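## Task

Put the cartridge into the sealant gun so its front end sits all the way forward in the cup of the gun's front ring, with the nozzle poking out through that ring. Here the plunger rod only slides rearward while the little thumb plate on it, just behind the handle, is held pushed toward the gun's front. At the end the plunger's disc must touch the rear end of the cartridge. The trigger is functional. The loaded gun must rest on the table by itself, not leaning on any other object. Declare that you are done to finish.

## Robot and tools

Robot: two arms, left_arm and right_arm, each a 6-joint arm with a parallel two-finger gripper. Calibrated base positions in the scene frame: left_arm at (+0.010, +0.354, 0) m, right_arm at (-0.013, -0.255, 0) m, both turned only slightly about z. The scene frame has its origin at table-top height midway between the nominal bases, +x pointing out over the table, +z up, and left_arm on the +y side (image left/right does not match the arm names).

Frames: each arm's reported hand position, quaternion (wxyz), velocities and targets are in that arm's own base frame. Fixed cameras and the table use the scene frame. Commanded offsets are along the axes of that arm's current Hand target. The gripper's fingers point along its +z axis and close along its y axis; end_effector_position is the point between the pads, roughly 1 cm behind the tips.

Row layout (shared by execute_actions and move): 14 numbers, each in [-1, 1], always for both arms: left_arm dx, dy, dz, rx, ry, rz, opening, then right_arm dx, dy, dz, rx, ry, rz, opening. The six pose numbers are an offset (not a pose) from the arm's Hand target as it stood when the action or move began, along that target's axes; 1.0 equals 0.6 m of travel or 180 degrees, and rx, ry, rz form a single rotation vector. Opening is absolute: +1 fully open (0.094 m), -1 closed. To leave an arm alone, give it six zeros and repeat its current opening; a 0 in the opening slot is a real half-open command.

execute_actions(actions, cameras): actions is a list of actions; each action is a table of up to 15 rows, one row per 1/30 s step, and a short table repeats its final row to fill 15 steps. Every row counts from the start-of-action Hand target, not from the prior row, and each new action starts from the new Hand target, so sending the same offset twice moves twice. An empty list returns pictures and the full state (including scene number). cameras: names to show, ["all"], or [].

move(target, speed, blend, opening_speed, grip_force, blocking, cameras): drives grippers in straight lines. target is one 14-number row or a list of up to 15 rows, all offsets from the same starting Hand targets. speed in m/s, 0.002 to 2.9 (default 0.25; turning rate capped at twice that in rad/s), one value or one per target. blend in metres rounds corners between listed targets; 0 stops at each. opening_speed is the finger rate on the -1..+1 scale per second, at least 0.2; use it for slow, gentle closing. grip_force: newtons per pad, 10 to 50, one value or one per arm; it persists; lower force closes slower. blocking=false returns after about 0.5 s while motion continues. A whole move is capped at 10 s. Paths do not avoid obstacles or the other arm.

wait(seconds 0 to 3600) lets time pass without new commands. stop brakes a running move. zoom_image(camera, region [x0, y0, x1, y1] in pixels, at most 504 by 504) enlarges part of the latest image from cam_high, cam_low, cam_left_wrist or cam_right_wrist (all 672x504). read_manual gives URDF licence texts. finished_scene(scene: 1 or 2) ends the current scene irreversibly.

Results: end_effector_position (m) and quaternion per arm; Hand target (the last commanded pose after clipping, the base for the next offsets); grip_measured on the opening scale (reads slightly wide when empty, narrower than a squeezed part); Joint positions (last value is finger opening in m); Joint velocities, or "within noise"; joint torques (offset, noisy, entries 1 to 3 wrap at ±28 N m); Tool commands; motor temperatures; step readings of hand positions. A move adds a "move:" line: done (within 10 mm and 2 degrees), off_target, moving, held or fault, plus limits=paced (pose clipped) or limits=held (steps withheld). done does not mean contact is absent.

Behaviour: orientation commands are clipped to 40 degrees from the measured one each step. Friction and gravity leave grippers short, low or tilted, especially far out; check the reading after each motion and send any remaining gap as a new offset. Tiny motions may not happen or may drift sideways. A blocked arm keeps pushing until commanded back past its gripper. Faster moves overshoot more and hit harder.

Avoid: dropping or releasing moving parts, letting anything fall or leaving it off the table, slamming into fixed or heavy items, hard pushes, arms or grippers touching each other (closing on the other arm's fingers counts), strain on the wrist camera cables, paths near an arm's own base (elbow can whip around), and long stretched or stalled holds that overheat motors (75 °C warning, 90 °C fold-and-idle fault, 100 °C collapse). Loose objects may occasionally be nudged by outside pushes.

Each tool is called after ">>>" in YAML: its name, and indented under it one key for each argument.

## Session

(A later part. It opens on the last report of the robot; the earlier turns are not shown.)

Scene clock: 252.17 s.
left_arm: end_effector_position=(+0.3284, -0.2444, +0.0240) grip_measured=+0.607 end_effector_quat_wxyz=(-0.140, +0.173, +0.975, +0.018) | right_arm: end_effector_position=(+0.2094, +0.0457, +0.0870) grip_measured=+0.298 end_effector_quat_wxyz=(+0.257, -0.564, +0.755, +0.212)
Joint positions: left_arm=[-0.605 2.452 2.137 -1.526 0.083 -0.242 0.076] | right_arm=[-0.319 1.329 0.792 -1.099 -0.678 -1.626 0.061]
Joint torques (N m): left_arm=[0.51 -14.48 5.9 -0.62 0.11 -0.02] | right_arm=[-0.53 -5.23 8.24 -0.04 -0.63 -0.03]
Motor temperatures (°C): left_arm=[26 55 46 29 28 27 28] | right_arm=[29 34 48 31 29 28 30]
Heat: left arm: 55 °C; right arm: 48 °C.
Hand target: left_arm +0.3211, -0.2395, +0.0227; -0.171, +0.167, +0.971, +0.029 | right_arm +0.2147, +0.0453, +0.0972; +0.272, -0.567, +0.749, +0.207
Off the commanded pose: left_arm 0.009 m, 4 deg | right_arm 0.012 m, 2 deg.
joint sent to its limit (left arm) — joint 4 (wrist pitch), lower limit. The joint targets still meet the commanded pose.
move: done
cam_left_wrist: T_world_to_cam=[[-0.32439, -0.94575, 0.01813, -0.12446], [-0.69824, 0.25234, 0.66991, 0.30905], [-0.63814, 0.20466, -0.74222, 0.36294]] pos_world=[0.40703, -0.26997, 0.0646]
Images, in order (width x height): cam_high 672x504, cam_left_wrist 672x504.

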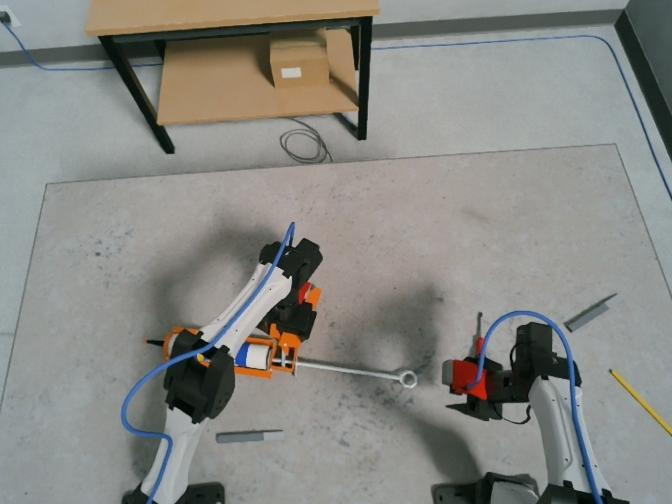

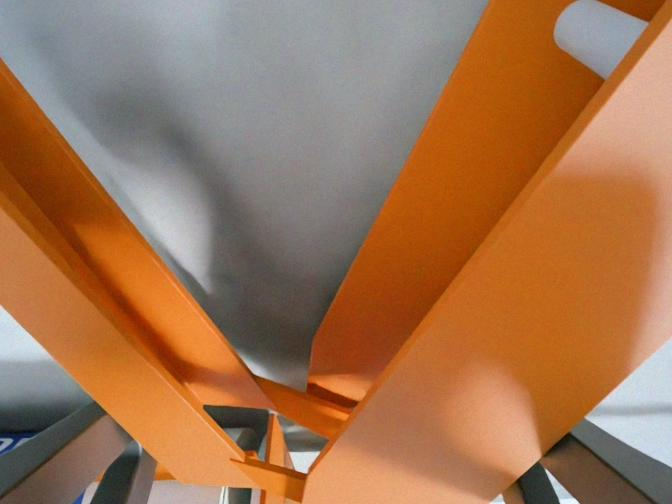

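>>> move:
  target: [0,0.0,0,0,0,0,0.3,0,0,0,0,0,0,0.3]
  opening_speed: 0.3
  cameras: ["cam_left_wrist","cam_high"]

>>> zoom_image:
  camera: "cam_high"
  region: [220, 310, 320, 390]

Scene clock: 253.67 s.
left_arm: end_effector_position=(+0.3299, -0.2451, +0.0235) grip_measured=+0.303 end_effector_quat_wxyz=(-0.136, +0.178, +0.974, +0.017) | right_arm: end_effector_position=(+0.2094, +0.0457, +0.0870) grip_measured=+0.298 end_effector_quat_wxyz=(+0.257, -0.564, +0.755, +0.212)
Joint positions: left_arm=[-0.605 2.452 2.137 -1.519 0.081 -0.232 0.061] | right_arm=[-0.319 1.329 0.792 -1.099 -0.678 -1.626 0.061]
Joint torques (N m): left_arm=[0.61 -14.49 6.19 -0.72 0.13 -0.16] | right_arm=[-0.49 -5.23 8.27 -0.04 -0.63 -0.03]
Motor temperatures (°C): left_arm=[26 56 46 29 28 27 28] | right_arm=[29 34 48 31 29 28 30]
Heat: left arm: 56 °C; right arm: 48 °C.
Hand target: left_arm +0.3211, -0.2395, +0.0227; -0.171, +0.167, +0.971, +0.029 | right_arm +0.2147, +0.0453, +0.0972; +0.272, -0.567, +0.749, +0.207
Off the commanded pose: left_arm 0.011 m, 4 deg | right_arm 0.012 m, 2 deg.
joint sent to its limit (left arm) — joint 4 (wrist pitch), lower limit. The joint targets still meet the commanded pose.
move: done
cam_left_wrist: T_world_to_cam=[[-0.33324, -0.94261, 0.02119, -0.12105], [-0.69988, 0.26236, 0.66434, 0.31387], [-0.63177, 0.20655, -0.74713, 0.36221]] pos_world=[0.40816, -0.27126, 0.06467]
Images, in order (width x height): cam_high 672x504, cam_left_wrist 672x504.

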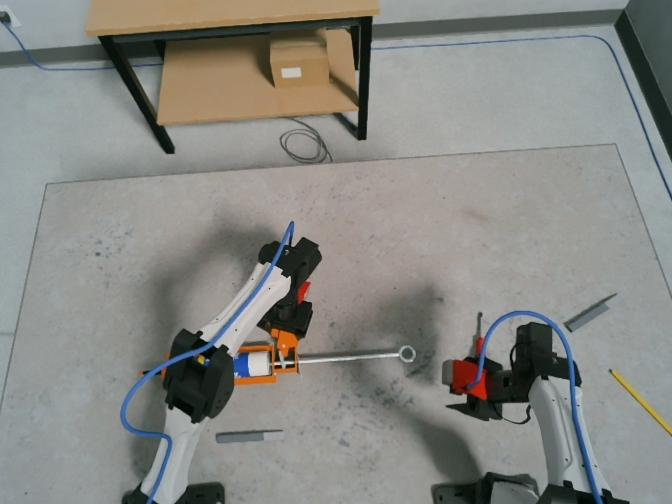

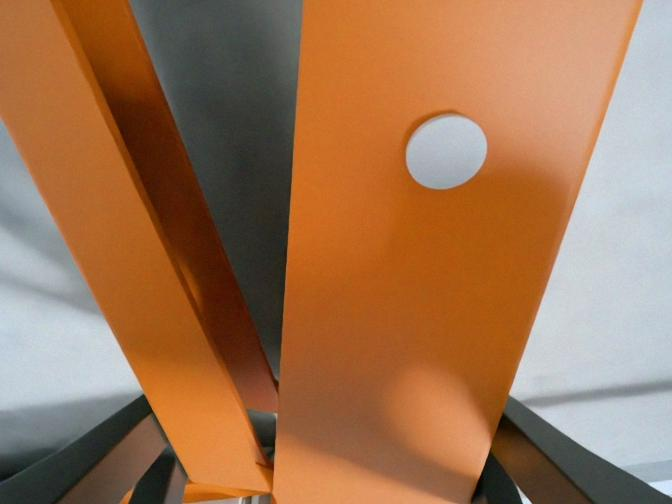

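Scaled by 5.040 from the camera's image (finer frame: 960x720).

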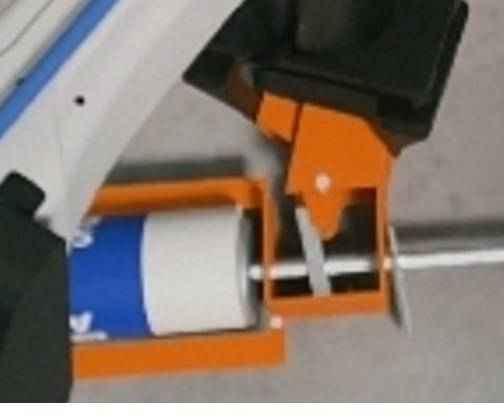

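>>> move:
  target:
    - [0,0.0,0,0,0,0,1.0,0,0,0,0,0,0,0.3]
    - [0,0.0,0,0,0,0,0.5,0,0,0,0,0,0,0.3]
  opening_speed: 0.3
  cameras: ["cam_left_wrist","cam_high"]

>>> zoom_image:
  camera: "cam_high"
  region: [220, 310, 320, 390]

Scene clock: 258.30 s.
left_arm: end_effector_position=(+0.3221, -0.2378, +0.0265) grip_measured=+0.557 end_effector_quat_wxyz=(-0.154, +0.164, +0.974, +0.032) | right_arm: end_effector_position=(+0.2094, +0.0457, +0.0870) grip_measured=+0.298 end_effector_quat_wxyz=(+0.257, -0.564, +0.755, +0.212)
Joint positions: left_arm=[-0.605 2.452 2.137 -1.563 0.072 -0.261 0.073] | right_arm=[-0.319 1.329 0.792 -1.099 -0.678 -1.626 0.061]
Joint torques (N m): left_arm=[0.59 -14.3 5.85 -0.33 0.2 0.16] | right_arm=[-0.46 -5.26 8.23 -0.04 -0.63 -0.03]
Motor temperatures (°C): left_arm=[26 58 46 29 28 27 28] | right_arm=[29 34 48 31 29 28 30]
Heat: left arm: 58 °C; right arm: 48 °C.
Hand target: left_arm +0.3211, -0.2394, +0.0228; -0.171, +0.167, +0.971, +0.029 | right_arm +0.2147, +0.0453, +0.0972; +0.272, -0.567, +0.749, +0.207
Off the commanded pose: left_arm 0.004 m, 2 deg | right_arm 0.012 m, 2 deg.
joint read past its limit (left arm) — joint 4 (wrist pitch), lower limit.
joint sent to its limit (left arm) — joint 4 (wrist pitch), lower limit. The joint targets still meet the commanded pose.
move: done
cam_left_wrist: T_world_to_cam=[[-0.30981, -0.95077, -0.00735, -0.12565], [-0.68597, 0.21816, 0.69416, 0.28867], [-0.65838, 0.2201, -0.71979, 0.36906]] pos_world=[0.40207, -0.26367, 0.06434]
Images, in order (width x height): cam_high 672x504, cam_left_wrist 672x504.

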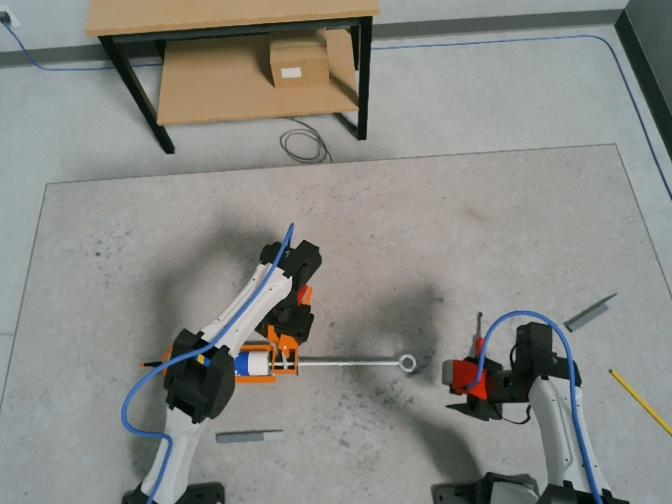

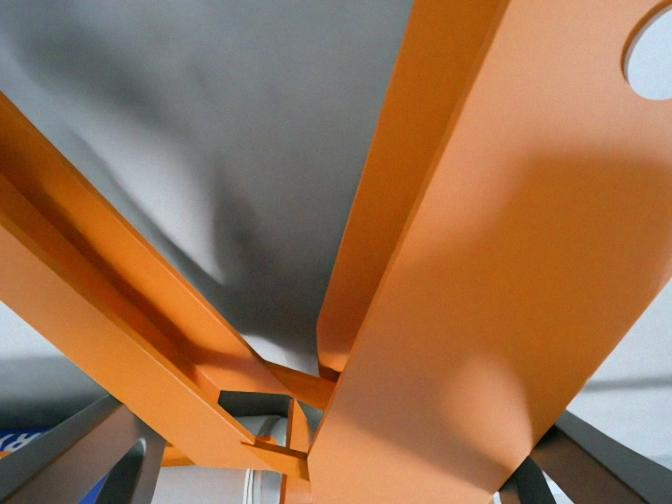

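Scaled by 5.040 from the camera's image (finer frame: 960x720).

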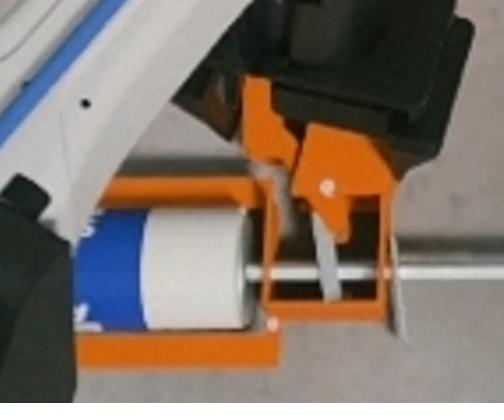

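>>> move:
  target: [0,0.0,0,0,0,0,0.42,0,0,0,0,0,0,0.3]
  opening_speed: 0.3

Scene clock: 258.90 s.
left_arm: end_effector_position=(+0.3220, -0.2379, +0.0265) grip_measured=+0.551 end_effector_quat_wxyz=(-0.154, +0.163, +0.974, +0.032) | right_arm: end_effector_position=(+0.2094, +0.0457, +0.0870) grip_measured=+0.298 end_effector_quat_wxyz=(+0.257, -0.564, +0.755, +0.212)
Joint positions: left_arm=[-0.605 2.452 2.137 -1.563 0.073 -0.262 0.073] | right_arm=[-0.319 1.329 0.792 -1.099 -0.678 -1.626 0.061]
Joint torques (N m): left_arm=[0.57 -14.32 5.79 -0.33 0.23 0.15] | right_arm=[-0.5 -5.27 8.24 -0.05 -0.64 -0.03]
Motor temperatures (°C): left_arm=[26 58 46 29 28 27 28] | right_arm=[29 34 48 31 29 28 30]
Heat: left arm: 58 °C; right arm: 48 °C.
Hand target: left_arm +0.3211, -0.2394, +0.0228; -0.171, +0.167, +0.971, +0.029 | right_arm +0.2147, +0.0453, +0.0972; +0.272, -0.567, +0.749, +0.207
Off the commanded pose: left_arm 0.004 m, 2 deg | right_arm 0.012 m, 2 deg.
joint read past its limit (left arm) — joint 4 (wrist pitch), lower limit.
joint sent to its limit (left arm) — joint 4 (wrist pitch), lower limit. The joint targets still meet the commanded pose.
move: done

>>> move:
  target:
    - [0,0.0,0,0,0,0,1.0,0,0,0,0,0,0,0.3]
    - [0.045,0.0,-0.13,0,0,0,1.0,0,0,0,0,0,0,0.3]
  opening_speed: 0.5
  speed: 0.12
  cameras: ["cam_left_wrist","cam_low"]

Scene clock: 261.77 s.
left_arm: end_effector_position=(+0.3228, -0.2393, +0.0944) grip_measured=+0.998 end_effector_quat_wxyz=(-0.084, +0.167, +0.982, -0.004) | right_arm: end_effector_position=(+0.2094, +0.0457, +0.0870) grip_measured=+0.298 end_effector_quat_wxyz=(+0.257, -0.564, +0.755, +0.212)
Joint positions: left_arm=[-0.604 2.256 2.1 -1.564 0.078 -0.263 0.094] | right_arm=[-0.319 1.329 0.792 -1.099 -0.678 -1.626 0.061]
Joint torques (N m): left_arm=[0.72 -17.24 5.52 0.01 0.2 0.02] | right_arm=[-0.49 -5.26 8.25 -0.04 -0.63 -0.04]
Motor temperatures (°C): left_arm=[26 59 46 29 28 27 28] | right_arm=[29 34 48 31 29 28 30]
Heat: left arm: 59 °C; right arm: 48 °C.
Hand target: left_arm +0.3224, -0.2398, +0.1053; -0.171, +0.167, +0.971, +0.029 | right_arm +0.2147, +0.0453, +0.0972; +0.272, -0.567, +0.749, +0.207
Off the commanded pose: left_arm 0.011 m, 11 deg | right_arm 0.012 m, 2 deg.
joint read past its limit (left arm) — joint 4 (wrist pitch), lower limit.
joint sent to its limit (left arm) — joint 4 (wrist pitch), lower limit. The joint targets are off in orientation, not in position.
move: off_target (left_arm)
cam_left_wrist: T_world_to_cam=[[-0.30878, -0.95018, 0.0427, -0.13117], [-0.76839, 0.27566, 0.57758, 0.29365], [-0.56057, 0.14553, -0.81522, 0.3784]] pos_world=[0.39726, -0.26065, 0.14447]
Images, in order (width x height): cam_low 672x504, cam_left_wrist 672x504.

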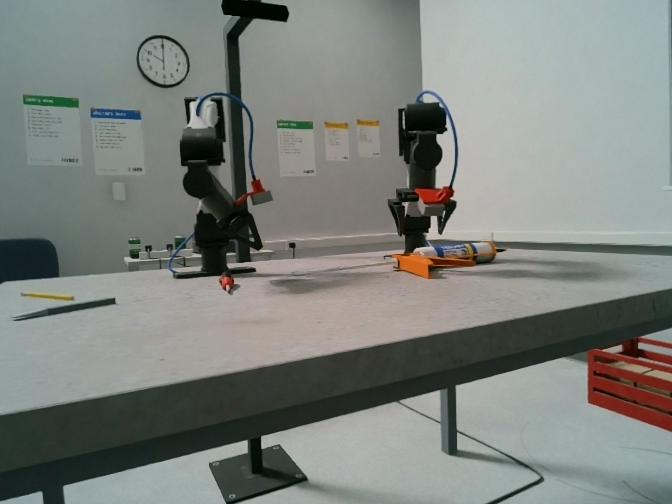

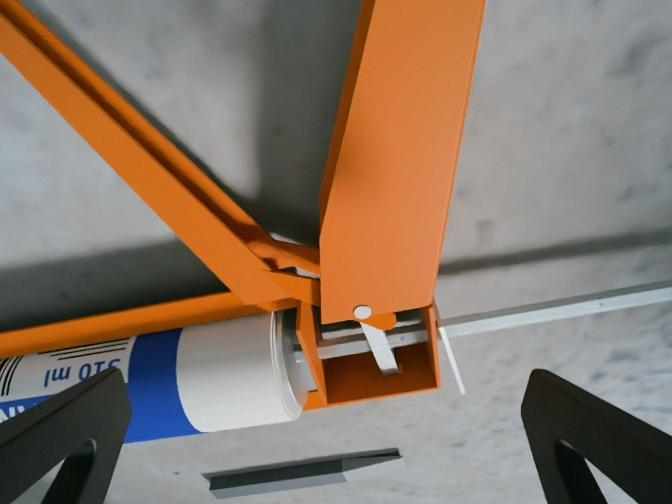

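>>> move:
  target:
    - [0.0455,0.0,-0.1255,0,0,0,0.8,0,0,0,0,0,0,0.3]
    - [0.265,0.275,-0.081,0,-0.1,0,0.5,0,0,0,0,0,0,0.3]
  speed: 0.35
  blend: 0.03
  cameras: ["cam_high","cam_low","cam_left_wrist"]

>>> zoom_image:
  camera: "cam_high"
  region: [120, 280, 320, 410]

>>> zoom_image:
  camera: "cam_low"
  region: [370, 215, 530, 295]

Scene clock: 264.50 s.
left_arm: end_effector_position=(+0.2540, -0.0446, +0.2037) grip_measured=+0.502 end_effector_quat_wxyz=(+0.035, +0.167, +0.985, -0.004) | right_arm: end_effector_position=(+0.2094, +0.0457, +0.0870) grip_measured=+0.298 end_effector_quat_wxyz=(+0.257, -0.564, +0.755, +0.212)
Joint positions: left_arm=[-0.168 1.494 1.553 -1.561 0.009 0.168 0.071] | right_arm=[-0.319 1.329 0.792 -1.099 -0.678 -1.626 0.061]
Joint torques (N m): left_arm=[1.05 -7.49 5.5 0.52 -0.12 0.16] | right_arm=[-0.46 -5.24 8.25 -0.05 -0.63 -0.03]
Motor temperatures (°C): left_arm=[26 59 45 29 28 27 28] | right_arm=[29 34 49 31 29 28 30]
Heat: left arm: 59 °C; right arm: 49 °C.
Hand target: left_arm +0.2522, -0.0399, +0.2051; -0.017, +0.169, +0.985, +0.002 | right_arm +0.2147, +0.0453, +0.0972; +0.272, -0.567, +0.749, +0.207
Off the commanded pose: left_arm 0.005 m, 6 deg | right_arm 0.012 m, 2 deg.
joint read past its limit (left arm) — joint 4 (wrist pitch), lower limit.
joint sent to its limit (left arm) — joint 4 (wrist pitch), lower limit. The joint targets are off in orientation, not in position.
move: off_target (left_arm); target 2's new opening was sent with left_arm's hand 0.005 m and 6 deg from that target
cam_left_wrist: T_world_to_cam=[[-0.31382, -0.94945, 0.00822, 0.03626], [-0.88011, 0.29413, 0.37268, 0.19493], [-0.35626, 0.10971, -0.92792, 0.36997]] pos_world=[0.31474, -0.0635, 0.27036]

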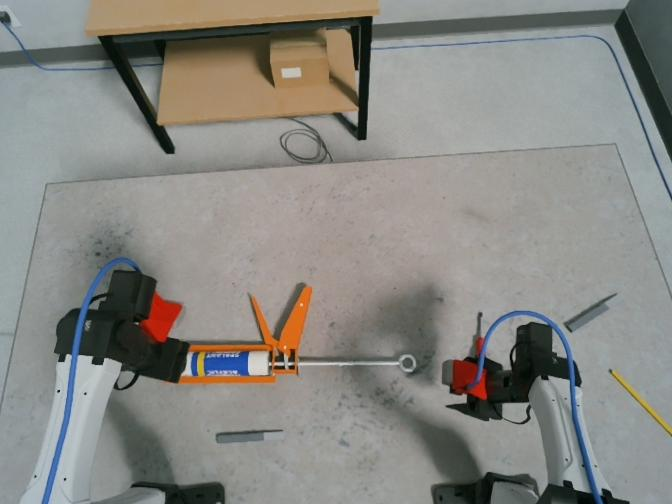

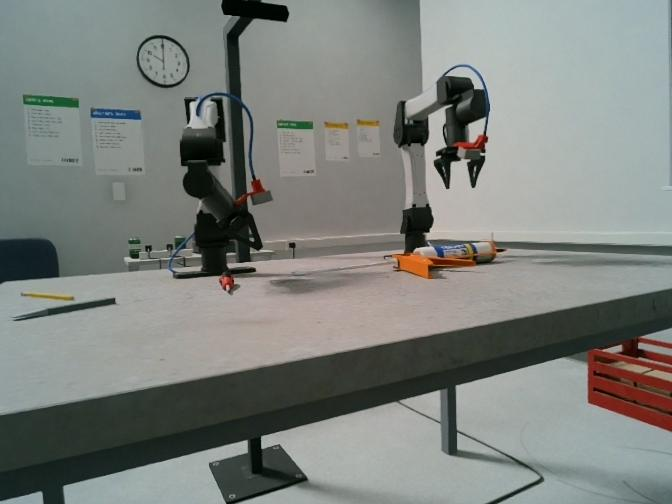

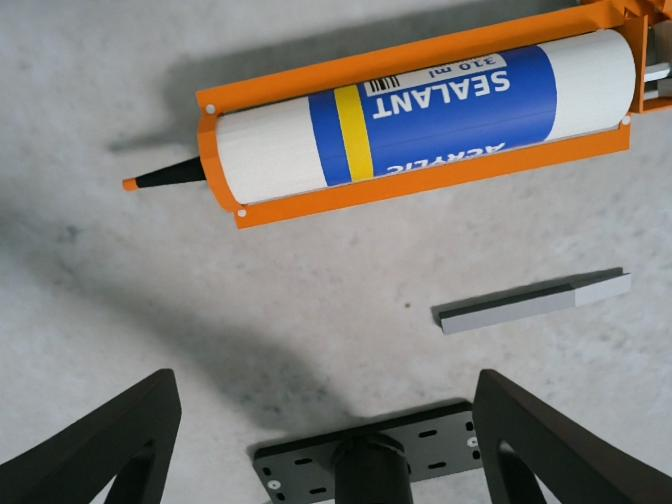

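Scaled by 2.520 from the camera's image (finer frame: 960x720).

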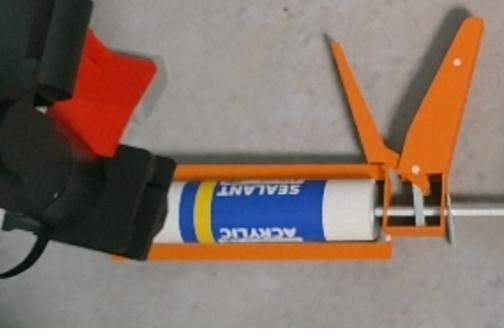

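Scaled by 3.150 from the camera's image (finer frame: 960x720).

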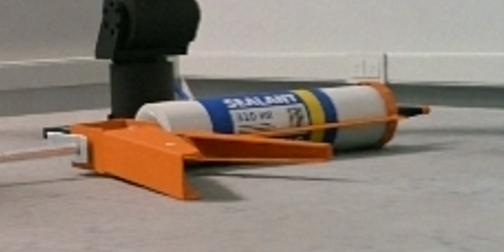

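>>> finished_scene:
  scene: 2

The scene is finished: the task was done.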